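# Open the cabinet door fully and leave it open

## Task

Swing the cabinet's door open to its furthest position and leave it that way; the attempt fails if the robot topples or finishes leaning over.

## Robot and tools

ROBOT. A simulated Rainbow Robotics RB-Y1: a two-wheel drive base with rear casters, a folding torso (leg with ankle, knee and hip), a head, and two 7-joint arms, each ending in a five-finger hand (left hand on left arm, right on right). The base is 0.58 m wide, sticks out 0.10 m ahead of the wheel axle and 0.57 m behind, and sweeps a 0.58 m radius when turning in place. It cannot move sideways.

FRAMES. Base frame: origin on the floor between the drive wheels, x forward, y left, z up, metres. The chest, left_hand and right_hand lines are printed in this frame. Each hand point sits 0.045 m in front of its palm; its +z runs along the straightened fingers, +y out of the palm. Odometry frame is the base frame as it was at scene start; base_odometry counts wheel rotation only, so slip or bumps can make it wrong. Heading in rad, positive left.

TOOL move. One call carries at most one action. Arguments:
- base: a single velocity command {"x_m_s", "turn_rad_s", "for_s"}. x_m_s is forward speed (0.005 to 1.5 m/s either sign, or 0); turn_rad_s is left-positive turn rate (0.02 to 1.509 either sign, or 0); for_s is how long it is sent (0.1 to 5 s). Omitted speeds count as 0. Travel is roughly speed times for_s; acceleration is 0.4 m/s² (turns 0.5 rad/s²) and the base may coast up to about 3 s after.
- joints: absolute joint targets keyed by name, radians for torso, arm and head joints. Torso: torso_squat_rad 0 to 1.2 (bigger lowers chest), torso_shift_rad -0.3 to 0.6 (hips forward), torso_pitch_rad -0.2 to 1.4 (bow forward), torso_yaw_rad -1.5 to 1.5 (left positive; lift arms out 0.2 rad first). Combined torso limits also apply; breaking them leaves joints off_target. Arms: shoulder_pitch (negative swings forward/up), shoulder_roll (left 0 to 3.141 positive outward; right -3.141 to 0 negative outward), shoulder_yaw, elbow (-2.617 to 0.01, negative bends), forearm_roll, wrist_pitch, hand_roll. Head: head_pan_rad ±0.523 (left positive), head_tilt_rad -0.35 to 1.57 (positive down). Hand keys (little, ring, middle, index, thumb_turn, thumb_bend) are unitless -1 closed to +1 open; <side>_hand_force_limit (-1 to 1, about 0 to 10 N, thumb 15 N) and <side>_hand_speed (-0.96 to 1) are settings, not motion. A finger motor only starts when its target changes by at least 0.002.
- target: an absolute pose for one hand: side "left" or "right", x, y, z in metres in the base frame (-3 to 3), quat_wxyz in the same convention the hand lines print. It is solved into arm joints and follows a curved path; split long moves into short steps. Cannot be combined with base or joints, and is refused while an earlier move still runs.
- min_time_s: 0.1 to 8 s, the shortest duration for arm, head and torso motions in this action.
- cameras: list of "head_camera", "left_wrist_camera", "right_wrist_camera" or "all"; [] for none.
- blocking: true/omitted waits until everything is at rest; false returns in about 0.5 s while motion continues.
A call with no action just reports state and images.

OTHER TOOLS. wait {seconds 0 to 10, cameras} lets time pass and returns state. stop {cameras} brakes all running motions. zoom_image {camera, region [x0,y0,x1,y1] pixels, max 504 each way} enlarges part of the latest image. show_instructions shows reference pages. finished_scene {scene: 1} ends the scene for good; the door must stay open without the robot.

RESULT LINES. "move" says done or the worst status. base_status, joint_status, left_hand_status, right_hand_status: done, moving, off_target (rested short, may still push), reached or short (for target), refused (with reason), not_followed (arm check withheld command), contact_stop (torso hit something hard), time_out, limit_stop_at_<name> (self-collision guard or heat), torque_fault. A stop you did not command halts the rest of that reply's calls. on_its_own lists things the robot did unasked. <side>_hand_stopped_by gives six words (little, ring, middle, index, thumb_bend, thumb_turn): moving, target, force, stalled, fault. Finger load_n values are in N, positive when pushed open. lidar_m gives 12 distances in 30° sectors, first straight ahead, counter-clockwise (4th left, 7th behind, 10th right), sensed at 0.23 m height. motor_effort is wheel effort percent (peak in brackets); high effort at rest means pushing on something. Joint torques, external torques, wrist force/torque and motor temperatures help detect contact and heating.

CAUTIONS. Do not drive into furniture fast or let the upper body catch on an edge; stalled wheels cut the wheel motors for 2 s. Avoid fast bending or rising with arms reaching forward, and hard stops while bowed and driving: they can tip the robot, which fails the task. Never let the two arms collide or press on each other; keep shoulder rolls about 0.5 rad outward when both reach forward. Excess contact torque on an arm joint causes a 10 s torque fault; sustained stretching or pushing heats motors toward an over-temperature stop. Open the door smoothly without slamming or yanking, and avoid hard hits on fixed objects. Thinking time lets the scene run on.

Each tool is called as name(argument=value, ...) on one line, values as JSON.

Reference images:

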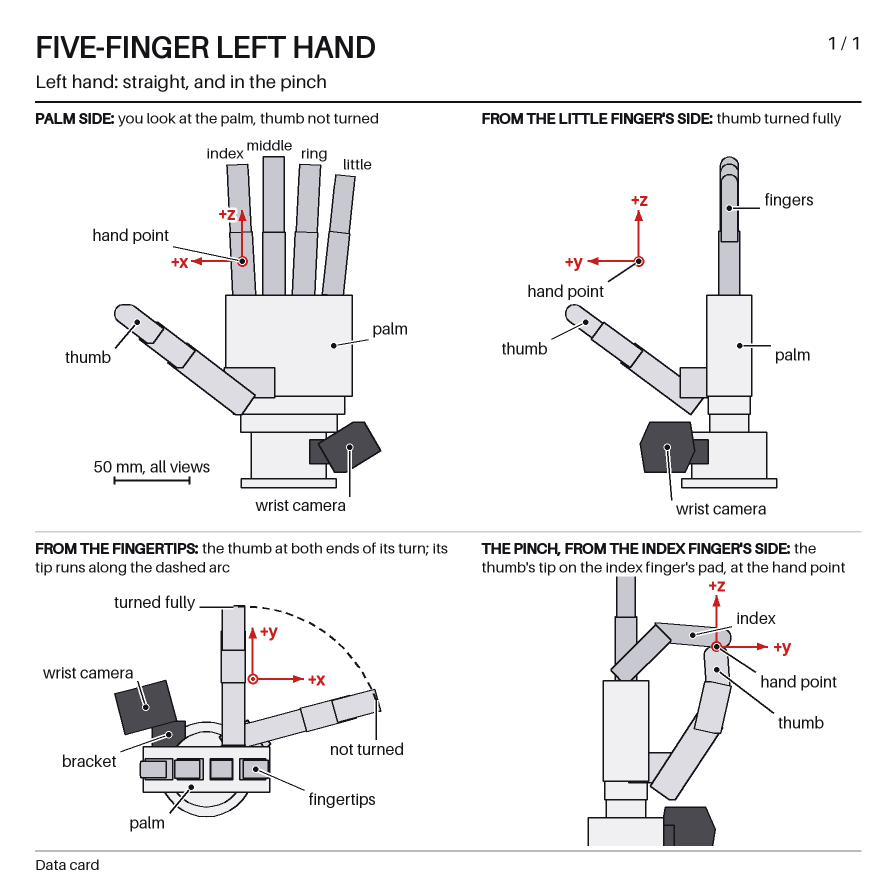

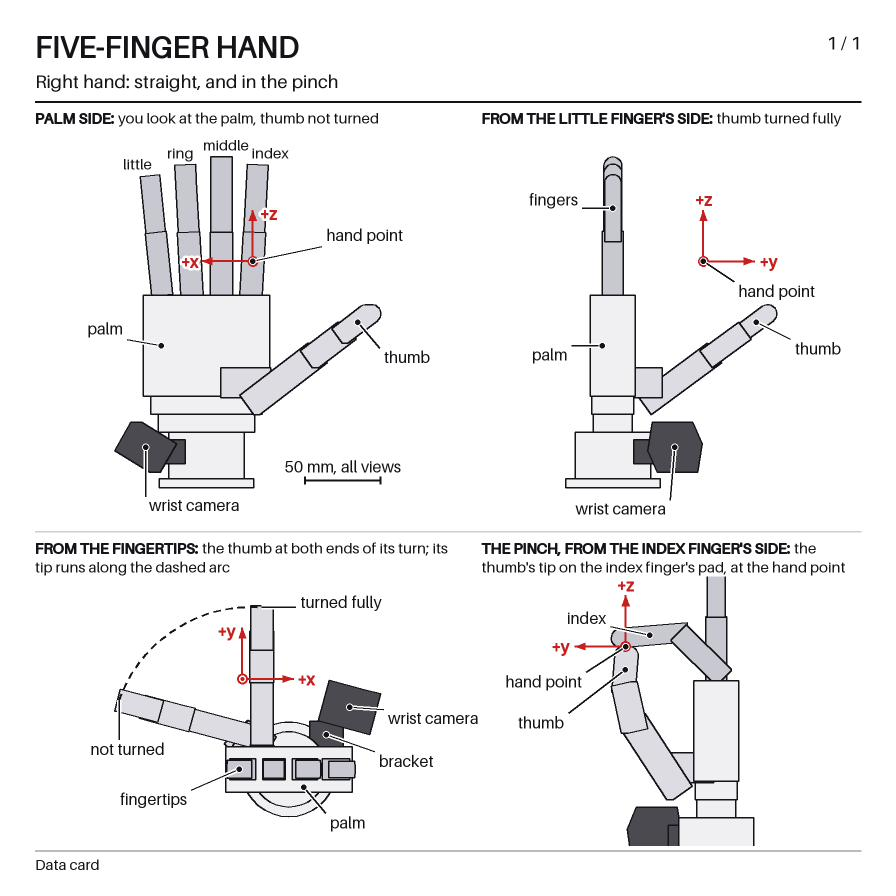

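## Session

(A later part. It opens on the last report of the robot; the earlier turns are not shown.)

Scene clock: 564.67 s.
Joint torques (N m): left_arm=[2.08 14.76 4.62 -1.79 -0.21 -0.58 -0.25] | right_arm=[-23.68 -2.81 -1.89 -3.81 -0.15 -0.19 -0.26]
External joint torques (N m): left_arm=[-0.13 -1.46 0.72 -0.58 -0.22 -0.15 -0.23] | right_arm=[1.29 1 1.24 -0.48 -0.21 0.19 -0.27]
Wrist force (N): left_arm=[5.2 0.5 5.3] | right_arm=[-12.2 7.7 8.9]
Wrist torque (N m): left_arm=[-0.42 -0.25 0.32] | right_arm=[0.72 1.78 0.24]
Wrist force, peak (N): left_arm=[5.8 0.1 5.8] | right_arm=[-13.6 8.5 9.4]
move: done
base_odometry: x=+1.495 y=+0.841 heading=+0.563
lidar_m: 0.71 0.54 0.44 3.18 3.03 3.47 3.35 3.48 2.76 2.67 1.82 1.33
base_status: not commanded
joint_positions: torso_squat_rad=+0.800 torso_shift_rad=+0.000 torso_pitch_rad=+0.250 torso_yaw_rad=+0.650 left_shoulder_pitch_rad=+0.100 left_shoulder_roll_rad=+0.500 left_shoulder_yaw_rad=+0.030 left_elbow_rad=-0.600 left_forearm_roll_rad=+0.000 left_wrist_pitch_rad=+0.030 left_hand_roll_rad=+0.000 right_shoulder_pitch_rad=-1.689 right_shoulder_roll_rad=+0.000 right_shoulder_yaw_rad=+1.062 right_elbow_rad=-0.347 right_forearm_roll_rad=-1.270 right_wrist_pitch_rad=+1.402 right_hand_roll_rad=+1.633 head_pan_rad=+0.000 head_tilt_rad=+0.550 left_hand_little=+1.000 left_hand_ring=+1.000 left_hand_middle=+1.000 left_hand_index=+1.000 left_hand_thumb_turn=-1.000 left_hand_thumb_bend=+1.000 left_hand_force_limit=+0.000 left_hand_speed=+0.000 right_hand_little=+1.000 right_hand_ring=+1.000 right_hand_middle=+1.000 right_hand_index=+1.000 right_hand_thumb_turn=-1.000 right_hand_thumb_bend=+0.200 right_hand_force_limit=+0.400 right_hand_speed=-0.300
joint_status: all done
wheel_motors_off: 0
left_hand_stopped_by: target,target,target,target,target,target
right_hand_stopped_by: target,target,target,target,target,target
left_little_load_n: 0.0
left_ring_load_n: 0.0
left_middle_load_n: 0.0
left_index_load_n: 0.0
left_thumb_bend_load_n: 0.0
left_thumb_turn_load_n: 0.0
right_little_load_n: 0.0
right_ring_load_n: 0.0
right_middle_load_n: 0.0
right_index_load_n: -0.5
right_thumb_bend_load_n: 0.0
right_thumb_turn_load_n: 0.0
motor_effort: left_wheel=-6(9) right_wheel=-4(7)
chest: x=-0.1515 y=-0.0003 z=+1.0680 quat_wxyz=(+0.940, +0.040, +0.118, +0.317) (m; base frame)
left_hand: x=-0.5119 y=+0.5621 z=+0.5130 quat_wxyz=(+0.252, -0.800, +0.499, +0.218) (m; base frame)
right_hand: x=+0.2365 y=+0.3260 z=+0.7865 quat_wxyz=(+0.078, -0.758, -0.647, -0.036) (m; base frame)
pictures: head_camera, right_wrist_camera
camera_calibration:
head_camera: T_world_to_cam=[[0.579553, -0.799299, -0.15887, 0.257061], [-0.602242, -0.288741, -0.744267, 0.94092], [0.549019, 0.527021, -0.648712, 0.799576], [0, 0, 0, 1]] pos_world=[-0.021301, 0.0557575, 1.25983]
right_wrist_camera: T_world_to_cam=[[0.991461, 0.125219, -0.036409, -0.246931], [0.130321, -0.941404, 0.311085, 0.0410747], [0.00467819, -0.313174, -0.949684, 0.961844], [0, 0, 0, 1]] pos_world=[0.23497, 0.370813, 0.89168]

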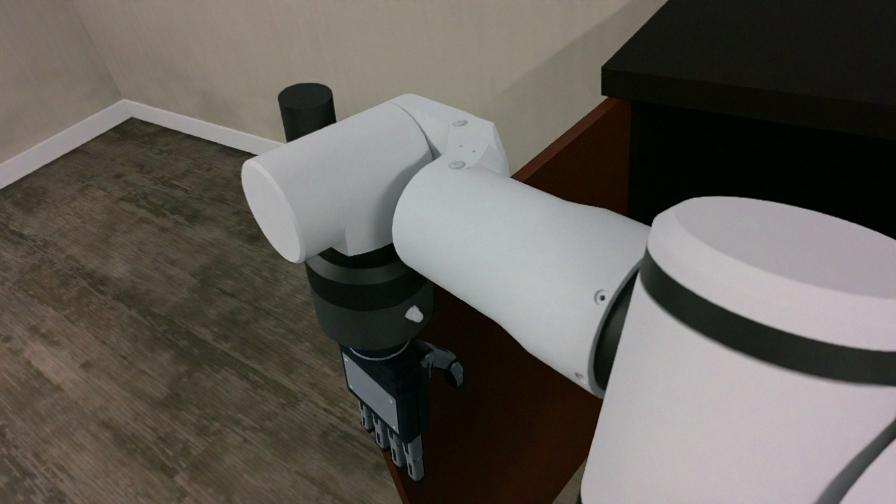

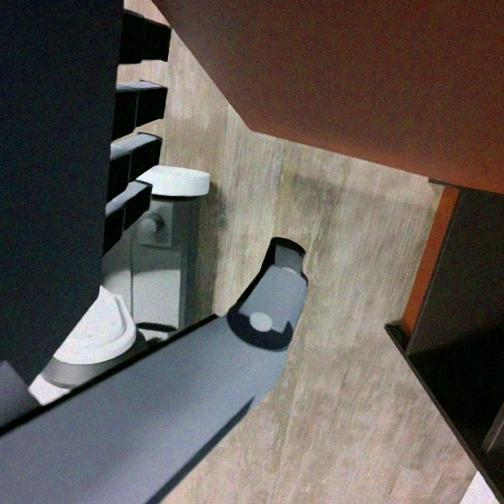

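move(base={"x_m_s": 0.1, "for_s": 1.5}, cameras=["head_camera", "right_wrist_camera"])

move(joints={"torso_yaw_rad": 0.9}, min_time_s=3, cameras=["head_camera", "right_wrist_camera"])

Scene clock: 574.20 s.
Joint torques (N m): left_arm=[2.71 14.66 4.53 -1.38 -0.2 -0.53 -0.2] | right_arm=[-23.88 -3.67 -1.6 -3.06 0.37 -0.37 -0.25]
External joint torques (N m): left_arm=[0.49 -1.57 0.63 -0.16 -0.21 -0.1 -0.18] | right_arm=[1.08 0.12 1.53 0.28 0.31 0.01 -0.26]
Wrist force (N): left_arm=[5.1 1.0 5.5] | right_arm=[-12.8 8.8 8.2]
Wrist torque (N m): left_arm=[-0.37 -0.24 0.28] | right_arm=[0.92 1.88 0.23]
Wrist force, peak (N): left_arm=[6.3 1.7 5.7] | right_arm=[-16.7 -46.5 14.4]
move: done
base_odometry: x=+1.621 y=+0.922 heading=+0.564
lidar_m: 0.56 0.53 0.44 0.43 3.10 3.62 3.51 3.64 2.77 2.66 1.60 1.17
base_status: done (sent for 1.5 of 1.5 s)
joint_positions: torso_squat_rad=+0.800 torso_shift_rad=+0.000 torso_pitch_rad=+0.250 torso_yaw_rad=+0.650 left_shoulder_pitch_rad=+0.100 left_shoulder_roll_rad=+0.500 left_shoulder_yaw_rad=+0.030 left_elbow_rad=-0.600 left_forearm_roll_rad=+0.000 left_wrist_pitch_rad=+0.030 left_hand_roll_rad=+0.000 right_shoulder_pitch_rad=-1.689 right_shoulder_roll_rad=+0.000 right_shoulder_yaw_rad=+1.062 right_elbow_rad=-0.347 right_forearm_roll_rad=-1.270 right_wrist_pitch_rad=+1.402 right_hand_roll_rad=+1.633 head_pan_rad=+0.000 head_tilt_rad=+0.550 left_hand_little=+1.000 left_hand_ring=+1.000 left_hand_middle=+1.000 left_hand_index=+1.000 left_hand_thumb_turn=-1.000 left_hand_thumb_bend=+1.000 left_hand_force_limit=+0.000 left_hand_speed=+0.000 right_hand_little=+1.000 right_hand_ring=+1.000 right_hand_middle=+1.000 right_hand_index=+1.000 right_hand_thumb_turn=-1.000 right_hand_thumb_bend=+0.200 right_hand_force_limit=+0.400 right_hand_speed=-0.300
joint_status: not commanded
wheel_motors_off: 0
left_hand_stopped_by: target,target,target,target,target,target
right_hand_stopped_by: target,target,target,target,target,target
left_little_load_n: 0.0
left_ring_load_n: 0.0
left_middle_load_n: 0.0
left_index_load_n: 0.0
left_thumb_bend_load_n: 0.0
left_thumb_turn_load_n: 0.0
right_little_load_n: 0.0
right_ring_load_n: 0.0
right_middle_load_n: 0.0
right_index_load_n: 0.0
right_thumb_bend_load_n: 0.0
right_thumb_turn_load_n: 0.0
motor_effort: left_wheel=+7(45) right_wheel=-9(32)
chest: x=-0.1514 y=-0.0003 z=+1.0680 quat_wxyz=(+0.940, +0.040, +0.118, +0.317) (m; base frame)
left_hand: x=-0.5118 y=+0.5622 z=+0.5131 quat_wxyz=(+0.252, -0.800, +0.499, +0.218) (m; base frame)
right_hand: x=+0.2363 y=+0.3260 z=+0.7863 quat_wxyz=(+0.078, -0.757, -0.647, -0.036) (m; base frame)
pictures: head_camera, right_wrist_camera
camera_calibration:
head_camera: T_world_to_cam=[[0.579542, -0.799289, -0.158962, 0.257118], [-0.602317, -0.288714, -0.744217, 0.940914], [0.54895, 0.52705, -0.648746, 0.799561], [0, 0, 0, 1]] pos_world=[-0.0212014, 0.0557576, 1.25983]
right_wrist_camera: T_world_to_cam=[[0.991396, 0.12558, -0.0369403, -0.246492], [0.13083, -0.941354, 0.311023, 0.0411303], [0.00428432, -0.31318, -0.949684, 0.961876], [0, 0, 0, 1]] pos_world=[0.234869, 0.370913, 0.89158]

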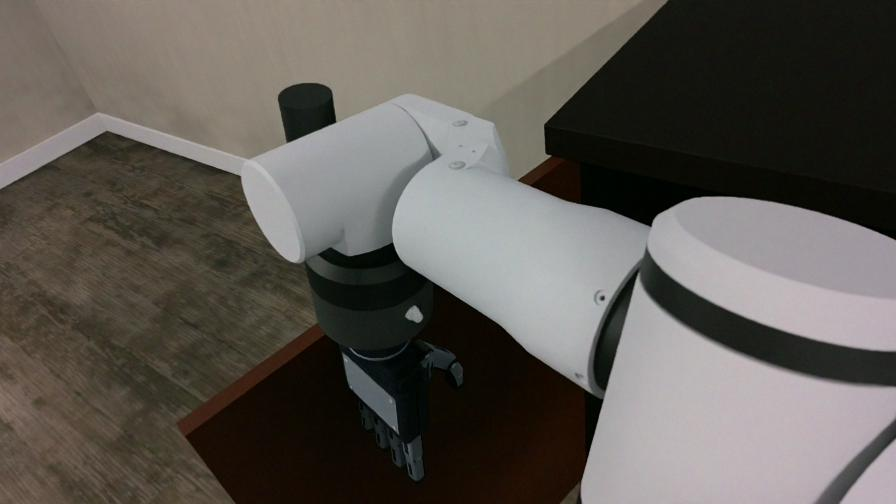

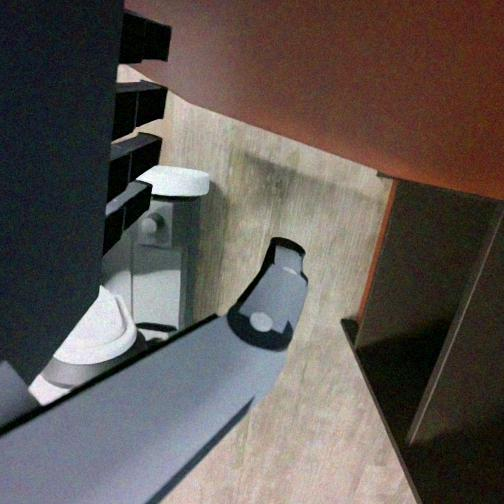

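Scene clock: 577.50 s.
Joint torques (N m): left_arm=[1.57 15.84 5.11 -1.57 -0.18 -0.66 -0.12] | right_arm=[-24.51 -3.2 -2.26 -3.6 0.06 -0.63 -0.26]
External joint torques (N m): left_arm=[0.48 -1.44 0.96 -0.01 -0.19 -0.18 -0.09] | right_arm=[0.72 0.11 0.91 -0.09 0.02 -0.12 -0.27]
Wrist force (N): left_arm=[5.5 0.7 4.5] | right_arm=[-13.3 9.2 7.5]
Wrist torque (N m): left_arm=[-0.32 -0.34 0.35] | right_arm=[0.99 1.95 0.25]
Wrist force, peak (N): left_arm=[6.3 0.7 5.6] | right_arm=[-15.5 10.7 8.0]
move: done
base_odometry: x=+1.621 y=+0.922 heading=+0.564
lidar_m: 0.56 0.55 0.48 0.49 3.10 3.62 3.50 3.63 2.77 2.67 1.60 1.17
base_status: not commanded
joint_positions: torso_squat_rad=+0.800 torso_shift_rad=+0.000 torso_pitch_rad=+0.250 torso_yaw_rad=+0.900 left_shoulder_pitch_rad=+0.100 left_shoulder_roll_rad=+0.500 left_shoulder_yaw_rad=+0.030 left_elbow_rad=-0.600 left_forearm_roll_rad=+0.000 left_wrist_pitch_rad=+0.030 left_hand_roll_rad=+0.000 right_shoulder_pitch_rad=-1.689 right_shoulder_roll_rad=+0.000 right_shoulder_yaw_rad=+1.062 right_elbow_rad=-0.347 right_forearm_roll_rad=-1.270 right_wrist_pitch_rad=+1.402 right_hand_roll_rad=+1.633 head_pan_rad=+0.000 head_tilt_rad=+0.550 left_hand_little=+1.000 left_hand_ring=+1.000 left_hand_middle=+1.000 left_hand_index=+1.000 left_hand_thumb_turn=-1.000 left_hand_thumb_bend=+1.000 left_hand_force_limit=+0.000 left_hand_speed=+0.000 right_hand_little=+1.000 right_hand_ring=+1.000 right_hand_middle=+1.000 right_hand_index=+1.000 right_hand_thumb_turn=-1.000 right_hand_thumb_bend=+0.200 right_hand_force_limit=+0.400 right_hand_speed=-0.300
joint_status: all done
wheel_motors_off: 0
left_hand_stopped_by: target,target,target,target,target,target
right_hand_stopped_by: target,target,target,target,target,target
left_little_load_n: 0.0
left_ring_load_n: 0.0
left_middle_load_n: 0.0
left_index_load_n: 0.0
left_thumb_bend_load_n: 0.0
left_thumb_turn_load_n: 0.0
right_little_load_n: 0.0
right_ring_load_n: 0.0
right_middle_load_n: 0.0
right_index_load_n: 0.0
right_thumb_bend_load_n: 0.0
right_thumb_turn_load_n: 0.0
motor_effort: left_wheel=+6(8) right_wheel=-9(11)
chest: x=-0.1514 y=-0.0003 z=+1.0680 quat_wxyz=(+0.893, +0.054, +0.112, +0.432) (m; base frame)
left_hand: x=-0.6402 y=+0.4923 z=+0.5459 quat_wxyz=(+0.248, -0.846, +0.392, +0.262) (m; base frame)
right_hand: x=+0.1448 y=+0.4260 z=+0.8097 quat_wxyz=(+0.105, -0.671, -0.732, -0.046) (m; base frame)
pictures: head_camera, right_wrist_camera
camera_calibration:
head_camera: T_world_to_cam=[[0.752986, -0.62584, -0.203314, 0.330814], [-0.521128, -0.37849, -0.764965, 0.975344], [0.401793, 0.68196, -0.61114, 0.737166], [0, 0, 0, 1]] pos_world=[-0.0370076, 0.0734768, 1.26387]
right_wrist_camera: T_world_to_cam=[[0.932146, 0.361434, -0.0216818, -0.271675], [0.354799, -0.899802, 0.253916, 0.136071], [0.0722643, -0.244379, -0.966983, 0.990628], [0, 0, 0, 1]] pos_world=[0.133376, 0.462718, 0.91748]

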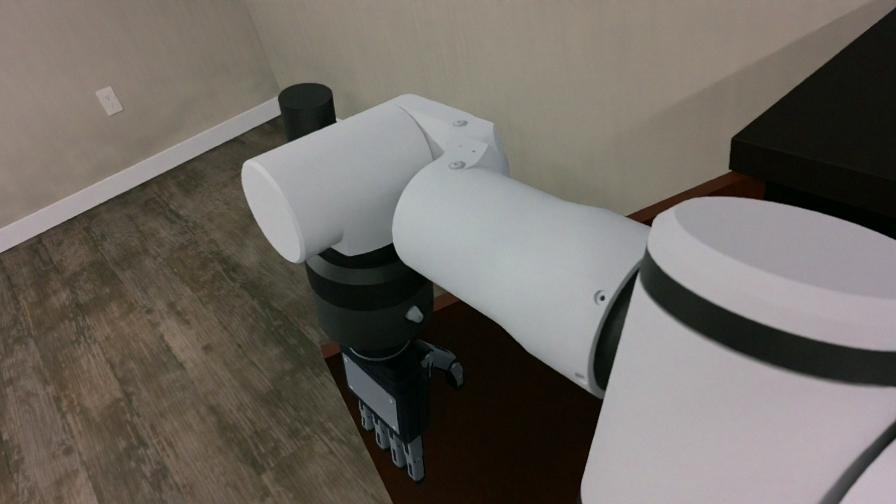

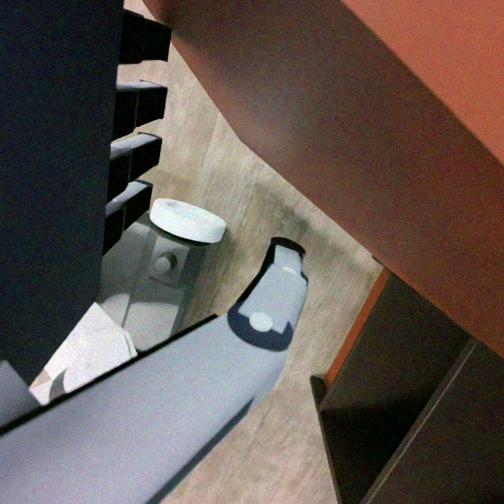

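move(base={"x_m_s": 0.05, "for_s": 2.0}, cameras=["head_camera"])

move(joints={"torso_yaw_rad": 1.1}, min_time_s=3, cameras=["head_camera", "right_wrist_camera"])

Scene clock: 607.83 s.
Joint torques (N m): left_arm=[1.41 15.72 4.98 -1.48 -0.11 -0.72 -0.11] | right_arm=[-38.25 -25.62 0.92 1.29 11.01 -16.79 -1.36]
External joint torques (N m): left_arm=[0.35 -1.57 0.84 0.09 -0.12 -0.24 -0.09] | right_arm=[-13.25 -22.46 4.12 4.85 10.99 -16.32 -1.37]
External joint torques when the fault began: right_arm=[-20.51 -36.5 5.89 9.38 18.17 -23.45 -1.74]
Wrist force (N): left_arm=[5.3 0.9 5.0] | right_arm=[-60.8 -25.6 -1.6]
Wrist torque (N m): left_arm=[-0.38 -0.28 0.31] | right_arm=[3.32 0.42 -4.85]
Wrist force, peak (N): left_arm=[6.1 0.8 5.6] | right_arm=[-83.5 -52.1 -0.7]
move: torque_fault
TORQUE FAULT: right_wrist_pitch_rad reached its load limit. The robot stopped for 10 seconds, dropped its targets and accepts commands again. Before the stop ended, the hold on right_wrist_pitch_rad was turned back by 0.2 degrees, the way its load pushed it. The stop added 8.9 s to the call.
base_odometry: x=+1.701 y=+0.972 heading=+0.567
lidar_m: 0.47 0.52 0.46 0.47 3.14 3.72 3.60 3.74 2.77 2.67 1.45 0.47
base_status: torque_fault (sent for 1.93 of 2 s)
joint_positions: torso_squat_rad=+0.800 torso_shift_rad=+0.000 torso_pitch_rad=+0.250 torso_yaw_rad=+0.900 left_shoulder_pitch_rad=+0.100 left_shoulder_roll_rad=+0.500 left_shoulder_yaw_rad=+0.030 left_elbow_rad=-0.600 left_forearm_roll_rad=+0.000 left_wrist_pitch_rad=+0.030 left_hand_roll_rad=+0.000 right_shoulder_pitch_rad=-1.680 right_shoulder_roll_rad=+0.014 right_shoulder_yaw_rad=+1.060 right_elbow_rad=-0.351 right_forearm_roll_rad=-1.276 right_wrist_pitch_rad=+1.415 right_hand_roll_rad=+1.634 head_pan_rad=+0.000 head_tilt_rad=+0.550 left_hand_little=+1.000 left_hand_ring=+1.000 left_hand_middle=+1.000 left_hand_index=+1.000 left_hand_thumb_turn=-1.000 left_hand_thumb_bend=+1.000 left_hand_force_limit=+0.000 left_hand_speed=+0.000 right_hand_little=+1.000 right_hand_ring=+1.000 right_hand_middle=+1.000 right_hand_index=+1.000 right_hand_thumb_turn=-1.000 right_hand_thumb_bend=+0.200 right_hand_force_limit=+0.400 right_hand_speed=-0.300
joint_status: not commanded
wheel_motors_off: 0
left_hand_stopped_by: target,target,target,target,target,target
right_hand_stopped_by: target,target,target,target,target,target
left_little_load_n: 0.0
left_ring_load_n: 0.0
left_middle_load_n: 0.0
left_index_load_n: 0.0
left_thumb_bend_load_n: 0.0
left_thumb_turn_load_n: 0.5
right_little_load_n: 4.0
right_ring_load_n: 0.0
right_middle_load_n: -0.5
right_index_load_n: 0.0
right_thumb_bend_load_n: 0.0
right_thumb_turn_load_n: 0.0
on_its_own: right_wrist_pitch_rad is held at +1.411, not at your +1.402, since a torque_fault
motor_effort: left_wheel=+15(36) right_wheel=-6(26)
chest: x=-0.1518 y=-0.0008 z=+1.0680 quat_wxyz=(+0.893, +0.054, +0.112, +0.432) (m; base frame)
left_hand: x=-0.6403 y=+0.4922 z=+0.5459 quat_wxyz=(+0.249, -0.846, +0.392, +0.262) (m; base frame)
right_hand: x=+0.1323 y=+0.4218 z=+0.8049 quat_wxyz=(+0.104, -0.666, -0.738, -0.034) (m; base frame)
pictures: head_camera
camera_calibration:
head_camera: T_world_to_cam=[[0.753092, -0.625706, -0.203332, 0.33084], [-0.520751, -0.378026, -0.765451, 0.975617], [0.402082, 0.682341, -0.610525, 0.736931], [0, 0, 0, 1]] pos_world=[-0.0374058, 0.0729791, 1.26397]

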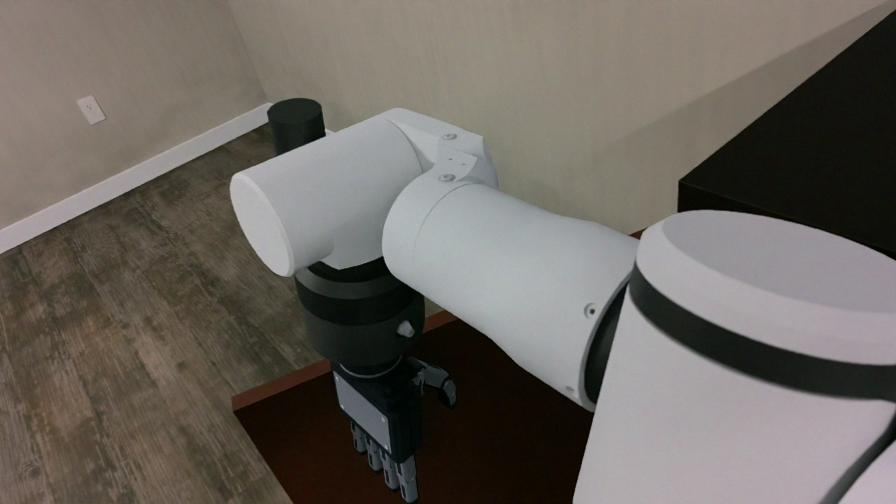

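not run: a stop that you did not command came earlier in this reply.

move(base={"x_m_s": -0.06, "for_s": 1.0}, cameras=["head_camera", "right_wrist_camera"])

Scene clock: 621.23 s.
Joint torques (N m): left_arm=[1.64 15.35 4.84 -1.6 -0.2 -0.62 -0.2] | right_arm=[-24.56 -3.66 -4.16 -3.8 0.31 -0.73 -0.27]
External joint torques (N m): left_arm=[0.55 -1.93 0.7 -0.03 -0.21 -0.13 -0.18] | right_arm=[0.53 -0.44 -0.97 -0.27 0.29 -0.24 -0.27]
Motor temperatures (°C): left_arm=[28 29 29 34 33 31 39] | right_arm=[33 29 33 31 37 40 35]
Wrist force (N): left_arm=[5.2 0.7 5.0] | right_arm=[-15.5 6.7 7.3]
Wrist torque (N m): left_arm=[-0.37 -0.25 0.31] | right_arm=[0.61 2.38 0.02]
Wrist force, peak (N): left_arm=[6.0 0.8 5.6] | right_arm=[-61.7 -24.7 -6.6]
move: done
base_odometry: x=+1.651 y=+0.940 heading=+0.565
lidar_m: 0.53 0.54 0.48 0.49 3.11 3.66 3.54 3.67 2.77 2.67 1.55 0.54
base_status: done (sent for 1 of 1 s)
joint_positions: torso_squat_rad=+0.800 torso_shift_rad=+0.000 torso_pitch_rad=+0.250 torso_yaw_rad=+0.900 left_shoulder_pitch_rad=+0.100 left_shoulder_roll_rad=+0.500 left_shoulder_yaw_rad=+0.030 left_elbow_rad=-0.600 left_forearm_roll_rad=+0.000 left_wrist_pitch_rad=+0.030 left_hand_roll_rad=+0.000 right_shoulder_pitch_rad=-1.684 right_shoulder_roll_rad=+0.009 right_shoulder_yaw_rad=+1.061 right_elbow_rad=-0.350 right_forearm_roll_rad=-1.274 right_wrist_pitch_rad=+1.411 right_hand_roll_rad=+1.633 head_pan_rad=+0.000 head_tilt_rad=+0.550 left_hand_little=+1.000 left_hand_ring=+1.000 left_hand_middle=+1.000 left_hand_index=+1.000 left_hand_thumb_turn=-1.000 left_hand_thumb_bend=+1.000 left_hand_force_limit=+0.000 left_hand_speed=+0.000 right_hand_little=+1.000 right_hand_ring=+1.000 right_hand_middle=+1.000 right_hand_index=+1.000 right_hand_thumb_turn=-1.000 right_hand_thumb_bend=+0.200 right_hand_force_limit=+0.400 right_hand_speed=-0.300
joint_status: not commanded
wheel_motors_off: 0
left_hand_stopped_by: target,target,target,target,target,target
right_hand_stopped_by: target,target,target,target,target,target
left_little_load_n: 0.0
left_ring_load_n: 0.0
left_middle_load_n: 0.0
left_index_load_n: 0.0
left_thumb_bend_load_n: 0.0
left_thumb_turn_load_n: 0.0
right_little_load_n: 0.0
right_ring_load_n: 0.0
right_middle_load_n: 0.0
right_index_load_n: 0.0
right_thumb_bend_load_n: 0.0
right_thumb_turn_load_n: 0.0
on_its_own: right_wrist_pitch_rad is held at +1.411, not at your +1.402, since a torque_fault
motor_effort: left_wheel=-18(25) right_wheel=+15(30)
chest: x=-0.1515 y=-0.0004 z=+1.0680 quat_wxyz=(+0.893, +0.054, +0.112, +0.432) (m; base frame)
left_hand: x=-0.6402 y=+0.4923 z=+0.5459 quat_wxyz=(+0.248, -0.846, +0.392, +0.262) (m; base frame)
right_hand: x=+0.1373 y=+0.4234 z=+0.8066 quat_wxyz=(+0.104, -0.668, -0.736, -0.038) (m; base frame)
pictures: head_camera, right_wrist_camera
camera_calibration:
head_camera: T_world_to_cam=[[0.753037, -0.625771, -0.203338, 0.330854], [-0.521057, -0.378434, -0.765041, 0.975349], [0.40179, 0.682055, -0.611037, 0.737135], [0, 0, 0, 1]] pos_world=[-0.0371071, 0.0733772, 1.26387]
right_wrist_camera: T_world_to_cam=[[0.927816, 0.371479, -0.0340612, -0.25755], [0.366981, -0.892554, 0.262055, 0.125818], [0.0669466, -0.255639, -0.964452, 0.990935], [0, 0, 0, 1]] pos_world=[0.126447, 0.461295, 0.913965]

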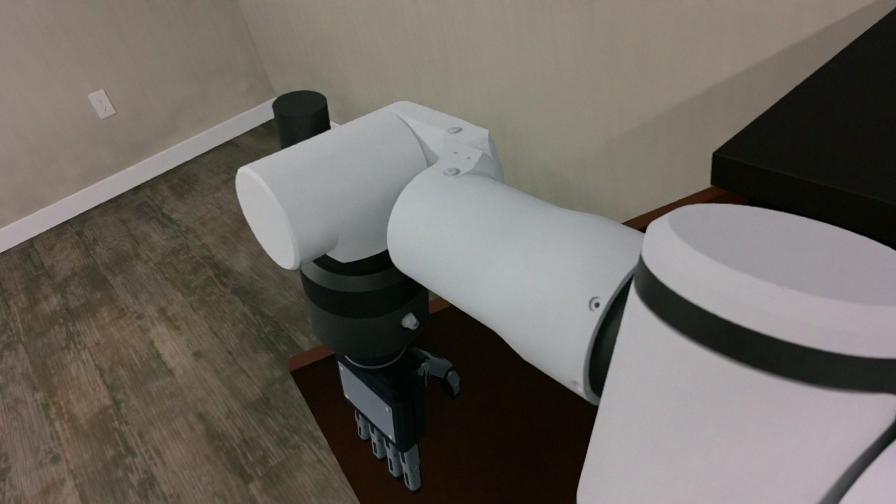

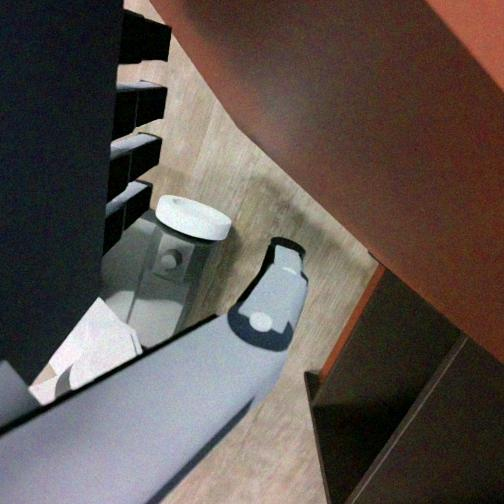

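move(joints={"torso_yaw_rad": 0.94}, min_time_s=1.5, cameras=["head_camera"])

Scene clock: 639.23 s.
Joint torques (N m): left_arm=[1.38 15.89 4.95 -1.59 -0.16 -0.66 -0.28] | right_arm=[-24.43 -3.59 -4.22 -3.91 0.28 -0.67 -0.21]
External joint torques (N m): left_arm=[0.5 -1.54 0.77 0.04 -0.17 -0.17 -0.25] | right_arm=[0.69 -0.41 -1.03 -0.36 0.25 -0.17 -0.21]
Wrist force (N): left_arm=[4.7 0.9 4.8] | right_arm=[-15.6 6.3 8.0]
Wrist torque (N m): left_arm=[-0.33 -0.21 0.27] | right_arm=[0.48 2.39 0.01]
Wrist force, peak (N): left_arm=[5.7 1.5 5.7] | right_arm=[-16.3 6.6 7.6]
move: done
base_odometry: x=+1.651 y=+0.940 heading=+0.565
lidar_m: 0.53 0.55 0.49 0.49 3.11 3.65 3.54 3.67 2.77 2.66 1.55 0.53
base_status: not commanded
joint_positions: torso_squat_rad=+0.800 torso_shift_rad=+0.000 torso_pitch_rad=+0.250 torso_yaw_rad=+0.940 left_shoulder_pitch_rad=+0.100 left_shoulder_roll_rad=+0.500 left_shoulder_yaw_rad=+0.030 left_elbow_rad=-0.600 left_forearm_roll_rad=+0.000 left_wrist_pitch_rad=+0.030 left_hand_roll_rad=+0.000 right_shoulder_pitch_rad=-1.684 right_shoulder_roll_rad=+0.009 right_shoulder_yaw_rad=+1.061 right_elbow_rad=-0.350 right_forearm_roll_rad=-1.274 right_wrist_pitch_rad=+1.411 right_hand_roll_rad=+1.633 head_pan_rad=+0.000 head_tilt_rad=+0.550 left_hand_little=+1.000 left_hand_ring=+1.000 left_hand_middle=+1.000 left_hand_index=+1.000 left_hand_thumb_turn=-1.000 left_hand_thumb_bend=+1.000 left_hand_force_limit=+0.000 left_hand_speed=+0.000 right_hand_little=+1.000 right_hand_ring=+1.000 right_hand_middle=+1.000 right_hand_index=+1.000 right_hand_thumb_turn=-1.000 right_hand_thumb_bend=+0.200 right_hand_force_limit=+0.400 right_hand_speed=-0.300
joint_status: all done
wheel_motors_off: 0
left_hand_stopped_by: target,target,target,target,target,target
right_hand_stopped_by: target,target,target,target,target,target
left_little_load_n: 0.0
left_ring_load_n: 0.0
left_middle_load_n: 0.0
left_index_load_n: 0.0
left_thumb_bend_load_n: 0.0
left_thumb_turn_load_n: 0.0
right_little_load_n: 0.0
right_ring_load_n: 0.0
right_middle_load_n: 0.0
right_index_load_n: 0.0
right_thumb_bend_load_n: 0.0
right_thumb_turn_load_n: 0.0
on_its_own: right_wrist_pitch_rad is held at +1.411, not at your +1.402, since a torque_fault
motor_effort: left_wheel=-16(19) right_wheel=+17(18)
chest: x=-0.1515 y=-0.0004 z=+1.0680 quat_wxyz=(+0.885, +0.056, +0.111, +0.449) (m; base frame)
left_hand: x=-0.6590 y=+0.4782 z=+0.5507 quat_wxyz=(+0.247, -0.852, +0.374, +0.269) (m; base frame)
right_hand: x=+0.1207 y=+0.4368 z=+0.8109 quat_wxyz=(+0.108, -0.653, -0.749, -0.040) (m; base frame)
pictures: head_camera
camera_calibration:
head_camera: T_world_to_cam=[[0.776681, -0.594111, -0.209283, 0.340742], [-0.506114, -0.390807, -0.768842, 0.981716], [0.374988, 0.703066, -0.60422, 0.725793], [0, 0, 0, 1]] pos_world=[-0.0399519, 0.0758196, 1.26464]

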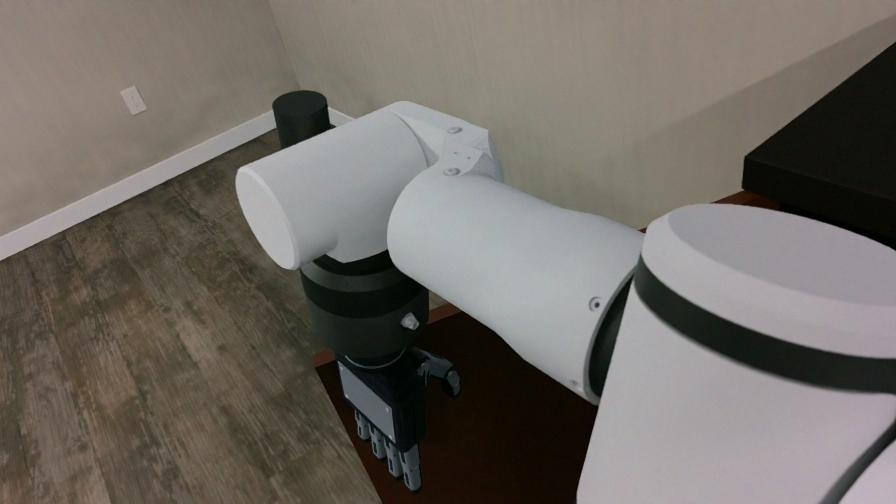

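move(joints={"torso_yaw_rad": 0.98}, min_time_s=1.5)

move(joints={"torso_yaw_rad": 1.01}, min_time_s=1.5, cameras=["head_camera"])

Scene clock: 644.33 s.
Joint torques (N m): left_arm=[1.04 16.15 4.97 -1.64 -0.15 -0.75 -0.12] | right_arm=[-24.53 -3.55 -3.97 -3.89 0.35 -0.71 -0.26]
External joint torques (N m): left_arm=[0.37 -1.42 0.76 0.06 -0.17 -0.24 -0.1] | right_arm=[0.62 -0.4 -0.78 -0.33 0.32 -0.18 -0.27]
Wrist force (N): left_arm=[5.6 0.6 5.4] | right_arm=[-15.2 6.7 7.5]
Wrist torque (N m): left_arm=[-0.43 -0.33 0.36] | right_arm=[0.55 2.29 0.06]
Wrist force, peak (N): left_arm=[6.1 1.1 5.3] | right_arm=[-16.0 6.8 8.2]
move: done
base_odometry: x=+1.651 y=+0.940 heading=+0.565
lidar_m: 0.52 0.54 0.48 0.49 3.11 3.66 3.54 3.68 2.77 2.67 1.56 0.54
base_status: not commanded
joint_positions: torso_squat_rad=+0.800 torso_shift_rad=+0.000 torso_pitch_rad=+0.250 torso_yaw_rad=+0.980 left_shoulder_pitch_rad=+0.100 left_shoulder_roll_rad=+0.500 left_shoulder_yaw_rad=+0.030 left_elbow_rad=-0.600 left_forearm_roll_rad=+0.000 left_wrist_pitch_rad=+0.030 left_hand_roll_rad=+0.000 right_shoulder_pitch_rad=-1.684 right_shoulder_roll_rad=+0.009 right_shoulder_yaw_rad=+1.061 right_elbow_rad=-0.350 right_forearm_roll_rad=-1.274 right_wrist_pitch_rad=+1.411 right_hand_roll_rad=+1.633 head_pan_rad=+0.000 head_tilt_rad=+0.550 left_hand_little=+1.000 left_hand_ring=+1.000 left_hand_middle=+1.000 left_hand_index=+1.000 left_hand_thumb_turn=-1.000 left_hand_thumb_bend=+1.000 left_hand_force_limit=+0.000 left_hand_speed=+0.000 right_hand_little=+1.000 right_hand_ring=+1.000 right_hand_middle=+1.000 right_hand_index=+1.000 right_hand_thumb_turn=-1.000 right_hand_thumb_bend=+0.200 right_hand_force_limit=+0.400 right_hand_speed=-0.300
joint_status: all done
wheel_motors_off: 0
left_hand_stopped_by: target,target,target,target,target,target
right_hand_stopped_by: target,target,target,target,target,target
left_little_load_n: 0.0
left_ring_load_n: 0.0
left_middle_load_n: 0.0
left_index_load_n: 0.0
left_thumb_bend_load_n: 0.0
left_thumb_turn_load_n: 0.5
right_little_load_n: 0.0
right_ring_load_n: 0.0
right_middle_load_n: 0.0
right_index_load_n: 0.0
right_thumb_bend_load_n: 0.0
right_thumb_turn_load_n: 0.0
on_its_own: right_wrist_pitch_rad is held at +1.411, not at your +1.402, since a torque_fault
motor_effort: left_wheel=-17(19) right_wheel=+15(18)
chest: x=-0.1515 y=-0.0004 z=+1.0680 quat_wxyz=(+0.875, +0.059, +0.110, +0.467) (m; base frame)
left_hand: x=-0.6773 y=+0.4632 z=+0.5553 quat_wxyz=(+0.246, -0.858, +0.356, +0.276) (m; base frame)
right_hand: x=+0.1035 y=+0.4495 z=+0.8153 quat_wxyz=(+0.112, -0.638, -0.761, -0.042) (m; base frame)
pictures: none

Scene clock: 646.13 s.
Joint torques (N m): left_arm=[1.03 15.81 5.07 -1.75 -0.18 -0.75 -0.22] | right_arm=[-24.41 -3.21 -4.3 -3.92 0.35 -0.67 -0.28]
External joint torques (N m): left_arm=[0.53 -1.86 0.84 0 -0.19 -0.23 -0.2] | right_arm=[0.76 -0.07 -1.1 -0.35 0.32 -0.13 -0.29]
Wrist force (N): left_arm=[5.7 1.4 4.6] | right_arm=[-15.2 6.5 7.5]
Wrist torque (N m): left_arm=[-0.30 -0.38 0.34] | right_arm=[0.52 2.32 0.03]
Wrist force, peak (N): left_arm=[6.0 1.0 5.4] | right_arm=[-16.1 7.3 7.1]
move: done
base_odometry: x=+1.651 y=+0.940 heading=+0.565
lidar_m: 0.53 0.54 0.49 0.49 3.12 3.66 3.54 3.67 2.77 2.67 1.55 0.53
base_status: not commanded
joint_positions: torso_squat_rad=+0.800 torso_shift_rad=+0.000 torso_pitch_rad=+0.250 torso_yaw_rad=+1.010 left_shoulder_pitch_rad=+0.100 left_shoulder_roll_rad=+0.500 left_shoulder_yaw_rad=+0.030 left_elbow_rad=-0.600 left_forearm_roll_rad=+0.000 left_wrist_pitch_rad=+0.030 left_hand_roll_rad=+0.000 right_shoulder_pitch_rad=-1.684 right_shoulder_roll_rad=+0.009 right_shoulder_yaw_rad=+1.061 right_elbow_rad=-0.350 right_forearm_roll_rad=-1.274 right_wrist_pitch_rad=+1.411 right_hand_roll_rad=+1.633 head_pan_rad=+0.000 head_tilt_rad=+0.550 left_hand_little=+1.000 left_hand_ring=+1.000 left_hand_middle=+1.000 left_hand_index=+1.000 left_hand_thumb_turn=-1.000 left_hand_thumb_bend=+1.000 left_hand_force_limit=+0.000 left_hand_speed=+0.000 right_hand_little=+1.000 right_hand_ring=+1.000 right_hand_middle=+1.000 right_hand_index=+1.000 right_hand_thumb_turn=-1.000 right_hand_thumb_bend=+0.200 right_hand_force_limit=+0.400 right_hand_speed=-0.300
joint_status: all done
wheel_motors_off: 0
left_hand_stopped_by: target,target,target,target,target,target
right_hand_stopped_by: target,target,target,target,target,target
left_little_load_n: 0.0
left_ring_load_n: 0.0
left_middle_load_n: 0.0
left_index_load_n: 0.0
left_thumb_bend_load_n: 0.0
left_thumb_turn_load_n: 0.0
right_little_load_n: 0.0
right_ring_load_n: 0.0
right_middle_load_n: 0.0
right_index_load_n: 0.0
right_thumb_bend_load_n: 0.0
right_thumb_turn_load_n: 0.0
on_its_own: right_wrist_pitch_rad is held at +1.411, not at your +1.402, since a torque_fault
motor_effort: left_wheel=-16(18) right_wheel=+16(18)
chest: x=-0.1515 y=-0.0004 z=+1.0680 quat_wxyz=(+0.868, +0.060, +0.109, +0.480) (m; base frame)
left_hand: x=-0.6906 y=+0.4516 z=+0.5587 quat_wxyz=(+0.246, -0.862, +0.343, +0.280) (m; base frame)
right_hand: x=+0.0903 y=+0.4586 z=+0.8186 quat_wxyz=(+0.115, -0.626, -0.770, -0.043) (m; base frame)
pictures: head_camera
camera_calibration:
head_camera: T_world_to_cam=[[0.814995, -0.536457, -0.219082, 0.357073], [-0.478957, -0.410823, -0.775774, 0.993202], [0.326165, 0.737183, -0.591758, 0.705083], [0, 0, 0, 1]] pos_world=[-0.0452852, 0.0798095, 1.26597]

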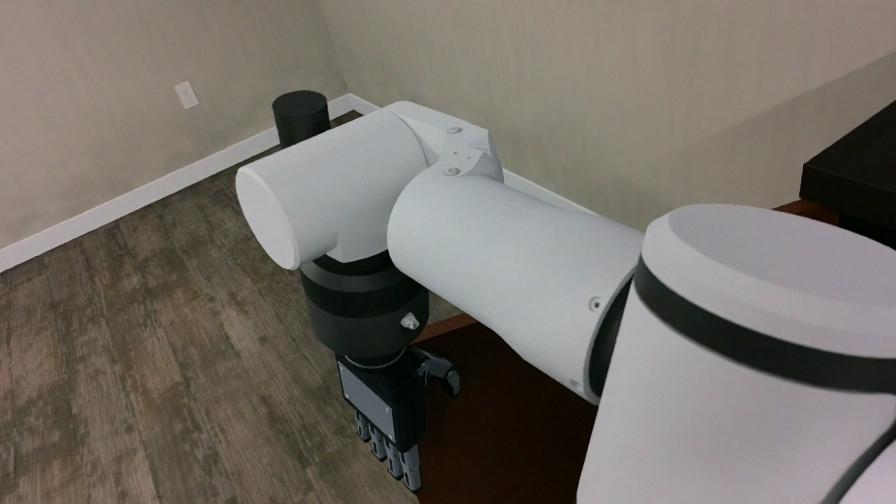

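move(base={"x_m_s": -0.1, "for_s": 1.0})

move(joints={"torso_yaw_rad": 0.75}, min_time_s=1.5)

move(target={"side": "right", "x": 0.15, "y": 0.30, "z": 0.72, "quat_wxyz": [0, 0.985, -0.174, 0]}, min_time_s=3, cameras=["head_camera", "right_wrist_camera"])

Scene clock: 687.13 s.
Joint torques (N m): left_arm=[0.67 15.73 4.87 -1.67 -0.19 -0.74 -0.24] | right_arm=[-24.28 -3.41 -3.94 -3.72 0.2 -0.66 -0.23]
External joint torques (N m): left_arm=[0.17 -1.93 0.64 0.08 -0.2 -0.22 -0.22] | right_arm=[0.89 -0.27 -0.74 -0.16 0.17 -0.12 -0.23]
Motor temperatures (°C): left_arm=[28 29 29 34 33 31 39] | right_arm=[32 28 33 31 35 34 35]
Wrist force (N): left_arm=[5.1 0.5 4.8] | right_arm=[-15.5 6.0 7.6]
Wrist torque (N m): left_arm=[-0.43 -0.22 0.30] | right_arm=[0.47 2.37 -0.03]
Wrist force, peak (N): left_arm=[6.2 1.0 5.5] | right_arm=[-15.9 7.3 7.4]
move: done
base_odometry: x=+1.566 y=+0.887 heading=+0.565
lidar_m: 0.63 0.58 0.52 0.52 3.07 3.54 3.44 3.58 2.77 2.67 1.70 1.24
base_status: done (sent for 1 of 1 s)
joint_positions: torso_squat_rad=+0.800 torso_shift_rad=+0.000 torso_pitch_rad=+0.250 torso_yaw_rad=+1.010 left_shoulder_pitch_rad=+0.100 left_shoulder_roll_rad=+0.500 left_shoulder_yaw_rad=+0.030 left_elbow_rad=-0.600 left_forearm_roll_rad=+0.000 left_wrist_pitch_rad=+0.030 left_hand_roll_rad=+0.000 right_shoulder_pitch_rad=-1.684 right_shoulder_roll_rad=+0.009 right_shoulder_yaw_rad=+1.061 right_elbow_rad=-0.350 right_forearm_roll_rad=-1.274 right_wrist_pitch_rad=+1.411 right_hand_roll_rad=+1.633 head_pan_rad=+0.000 head_tilt_rad=+0.550 left_hand_little=+1.000 left_hand_ring=+1.000 left_hand_middle=+1.000 left_hand_index=+1.000 left_hand_thumb_turn=-1.000 left_hand_thumb_bend=+1.000 left_hand_force_limit=+0.000 left_hand_speed=+0.000 right_hand_little=+1.000 right_hand_ring=+1.000 right_hand_middle=+1.000 right_hand_index=+1.000 right_hand_thumb_turn=-1.000 right_hand_thumb_bend=+0.200 right_hand_force_limit=+0.400 right_hand_speed=-0.300
joint_status: not commanded
wheel_motors_off: 0
left_hand_stopped_by: target,target,target,target,target,target
right_hand_stopped_by: target,target,target,target,target,target
left_little_load_n: 0.0
left_ring_load_n: 0.0
left_middle_load_n: 0.0
left_index_load_n: 0.0
left_thumb_bend_load_n: 0.0
left_thumb_turn_load_n: 0.0
right_little_load_n: 0.0
right_ring_load_n: 0.0
right_middle_load_n: 0.0
right_index_load_n: 0.0
right_thumb_bend_load_n: 0.0
right_thumb_turn_load_n: 0.0
on_its_own: right_wrist_pitch_rad is held at +1.411, not at your +1.402, since a torque_fault
motor_effort: left_wheel=-2(35) right_wheel=-10(18)
chest: x=-0.1515 y=-0.0004 z=+1.0680 quat_wxyz=(+0.868, +0.060, +0.109, +0.480) (m; base frame)
left_hand: x=-0.6906 y=+0.4515 z=+0.5587 quat_wxyz=(+0.246, -0.862, +0.343, +0.280) (m; base frame)
right_hand: x=+0.0903 y=+0.4587 z=+0.8187 quat_wxyz=(+0.115, -0.626, -0.770, -0.043) (m; base frame)
pictures: none

Scene clock: 688.93 s.
Joint torques (N m): left_arm=[2.3 14.99 4.59 -1.38 -0.2 -0.59 -0.15] | right_arm=[-24.01 -3.47 -3.87 -3.4 0.26 -0.52 -0.27]
External joint torques (N m): left_arm=[0.5 -1.68 0.59 -0.04 -0.21 -0.14 -0.13] | right_arm=[0.93 -0.01 -0.7 0.05 0.23 -0.12 -0.28]
Wrist force (N): left_arm=[5.2 0.6 5.6] | right_arm=[-14.8 6.0 8.3]
Wrist torque (N m): left_arm=[-0.39 -0.25 0.34] | right_arm=[0.40 2.23 0.05]
Wrist force, peak (N): left_arm=[5.9 1.0 5.6] | right_arm=[-16.0 6.6 7.9]
move: done
base_odometry: x=+1.566 y=+0.887 heading=+0.565
lidar_m: 0.63 0.57 0.52 0.52 3.06 3.55 3.44 3.57 2.77 2.67 1.70 1.24
base_status: not commanded
joint_positions: torso_squat_rad=+0.800 torso_shift_rad=+0.000 torso_pitch_rad=+0.250 torso_yaw_rad=+0.750 left_shoulder_pitch_rad=+0.100 left_shoulder_roll_rad=+0.500 left_shoulder_yaw_rad=+0.030 left_elbow_rad=-0.600 left_forearm_roll_rad=+0.000 left_wrist_pitch_rad=+0.030 left_hand_roll_rad=+0.000 right_shoulder_pitch_rad=-1.684 right_shoulder_roll_rad=+0.009 right_shoulder_yaw_rad=+1.061 right_elbow_rad=-0.350 right_forearm_roll_rad=-1.274 right_wrist_pitch_rad=+1.411 right_hand_roll_rad=+1.633 head_pan_rad=+0.000 head_tilt_rad=+0.550 left_hand_little=+1.000 left_hand_ring=+1.000 left_hand_middle=+1.000 left_hand_index=+1.000 left_hand_thumb_turn=-1.000 left_hand_thumb_bend=+1.000 left_hand_force_limit=+0.000 left_hand_speed=+0.000 right_hand_little=+1.000 right_hand_ring=+1.000 right_hand_middle=+1.000 right_hand_index=+1.000 right_hand_thumb_turn=-1.000 right_hand_thumb_bend=+0.200 right_hand_force_limit=+0.400 right_hand_speed=-0.300
joint_status: all done
wheel_motors_off: 0
left_hand_stopped_by: target,target,target,target,target,target
right_hand_stopped_by: target,target,target,target,target,target
left_little_load_n: 0.0
left_ring_load_n: 0.0
left_middle_load_n: 0.0
left_index_load_n: 0.0
left_thumb_bend_load_n: 0.0
left_thumb_turn_load_n: 0.0
right_little_load_n: 0.0
right_ring_load_n: 0.0
right_middle_load_n: 0.0
right_index_load_n: 0.0
right_thumb_bend_load_n: 0.0
right_thumb_turn_load_n: 0.0
on_its_own: right_wrist_pitch_rad is held at +1.411, not at your +1.402, since a torque_fault
motor_effort: left_wheel=-2(4) right_wheel=-11(13)
chest: x=-0.1515 y=-0.0004 z=+1.0680 quat_wxyz=(+0.923, +0.046, +0.116, +0.363) (m; base frame)
left_hand: x=-0.5652 y=+0.5382 z=+0.5267 quat_wxyz=(+0.251, -0.820, +0.457, +0.236) (m; base frame)
right_hand: x=+0.1950 y=+0.3672 z=+0.7919 quat_wxyz=(+0.088, -0.721, -0.686, -0.032) (m; base frame)
pictures: none

Scene clock: 692.27 s.
Joint torques (N m): left_arm=[2.13 14.92 4.71 -1.22 -0.13 -0.68 -0.2] | right_arm=[-22.21 -3.04 -0.88 -2.41 0.51 -0.38 -0.17]
External joint torques (N m): left_arm=[0.33 -1.76 0.71 0.12 -0.14 -0.23 -0.18] | right_arm=[2.9 -0.79 1.36 0.47 0.29 -0.24 -0.17]
Wrist force (N): left_arm=[5.1 0.8 5.4] | right_arm=[-14.4 5.4 7.3]
Wrist torque (N m): left_arm=[-0.41 -0.26 0.32] | right_arm=[0.39 2.30 0.02]
Wrist force, peak (N): left_arm=[5.8 1.1 5.6] | right_arm=[-15.4 6.5 7.8]
move: short
base_odometry: x=+1.566 y=+0.887 heading=+0.565
lidar_m: 0.62 0.58 0.52 0.52 3.06 3.55 3.44 3.57 2.77 2.67 1.69 1.23
base_status: not commanded
joint_positions: torso_squat_rad=+0.800 torso_shift_rad=+0.000 torso_pitch_rad=+0.250 torso_yaw_rad=+0.750 left_shoulder_pitch_rad=+0.100 left_shoulder_roll_rad=+0.500 left_shoulder_yaw_rad=+0.030 left_elbow_rad=-0.600 left_forearm_roll_rad=+0.000 left_wrist_pitch_rad=+0.030 left_hand_roll_rad=+0.000 right_shoulder_pitch_rad=-1.553 right_shoulder_roll_rad=-0.022 right_shoulder_yaw_rad=+1.151 right_elbow_rad=-0.267 right_forearm_roll_rad=-1.194 right_wrist_pitch_rad=+1.361 right_hand_roll_rad=-0.138 head_pan_rad=+0.000 head_tilt_rad=+0.550 left_hand_little=+1.000 left_hand_ring=+1.000 left_hand_middle=+1.000 left_hand_index=+1.000 left_hand_thumb_turn=-1.000 left_hand_thumb_bend=+1.000 left_hand_force_limit=+0.000 left_hand_speed=+0.000 right_hand_little=+1.000 right_hand_ring=+1.000 right_hand_middle=+1.000 right_hand_index=+1.000 right_hand_thumb_turn=-1.000 right_hand_thumb_bend=+0.200 right_hand_force_limit=+0.400 right_hand_speed=-0.300
joint_status: all done
wheel_motors_off: 0
left_hand_stopped_by: target,target,target,target,target,target
right_hand_stopped_by: target,target,target,target,target,target
left_little_load_n: 0.0
left_ring_load_n: 0.0
left_middle_load_n: 0.0
left_index_load_n: 0.0
left_thumb_bend_load_n: 0.0
left_thumb_turn_load_n: 0.0
right_little_load_n: 0.0
right_ring_load_n: 0.0
right_middle_load_n: 0.0
right_index_load_n: 0.0
right_thumb_bend_load_n: 0.0
right_thumb_turn_load_n: 0.0
motor_effort: left_wheel=-3(6) right_wheel=-11(13)
chest: x=-0.1515 y=-0.0004 z=+1.0680 quat_wxyz=(+0.923, +0.046, +0.116, +0.363) (m; base frame)
left_hand: x=-0.5652 y=+0.5382 z=+0.5267 quat_wxyz=(+0.251, -0.820, +0.457, +0.236) (m; base frame)
right_hand: x=+0.1496 y=+0.2997 z=+0.7204 quat_wxyz=(+0.027, -0.984, +0.177, -0.005) (m; base frame)
right_hand_status: short (checked arc, as near as the solve gets, planned for 3.0 s): 1 mm and 3.2 deg off. The place is met; only the turn is off.
pictures: head_camera, right_wrist_camera
camera_calibration:
head_camera: T_world_to_cam=[[0.653931, -0.735321, -0.177978, 0.288737], [-0.572399, -0.327044, -0.751932, 0.953613], [0.494705, 0.593586, -0.634761, 0.776488], [0, 0, 0, 1]] pos_world=[-0.0271003, 0.0632748, 1.26133]
right_wrist_camera: T_world_to_cam=[[-0.075628, -0.995066, -0.0642179, 0.355568], [-0.891104, 0.0385458, 0.45216, -0.194214], [-0.447454, 0.0914208, -0.889622, 0.794381], [0, 0, 0, 1]] pos_world=[0.209275, 0.288677, 0.817348]

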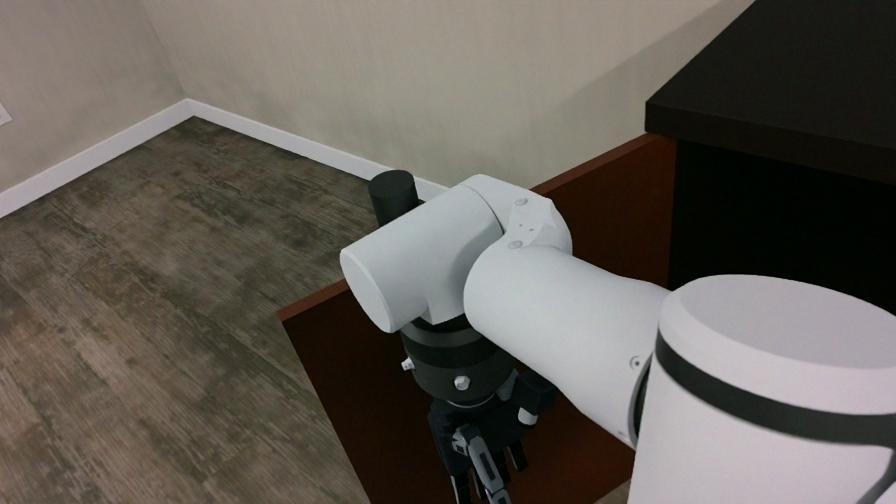

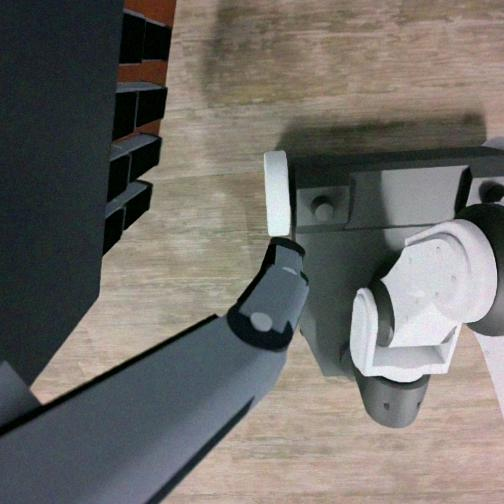

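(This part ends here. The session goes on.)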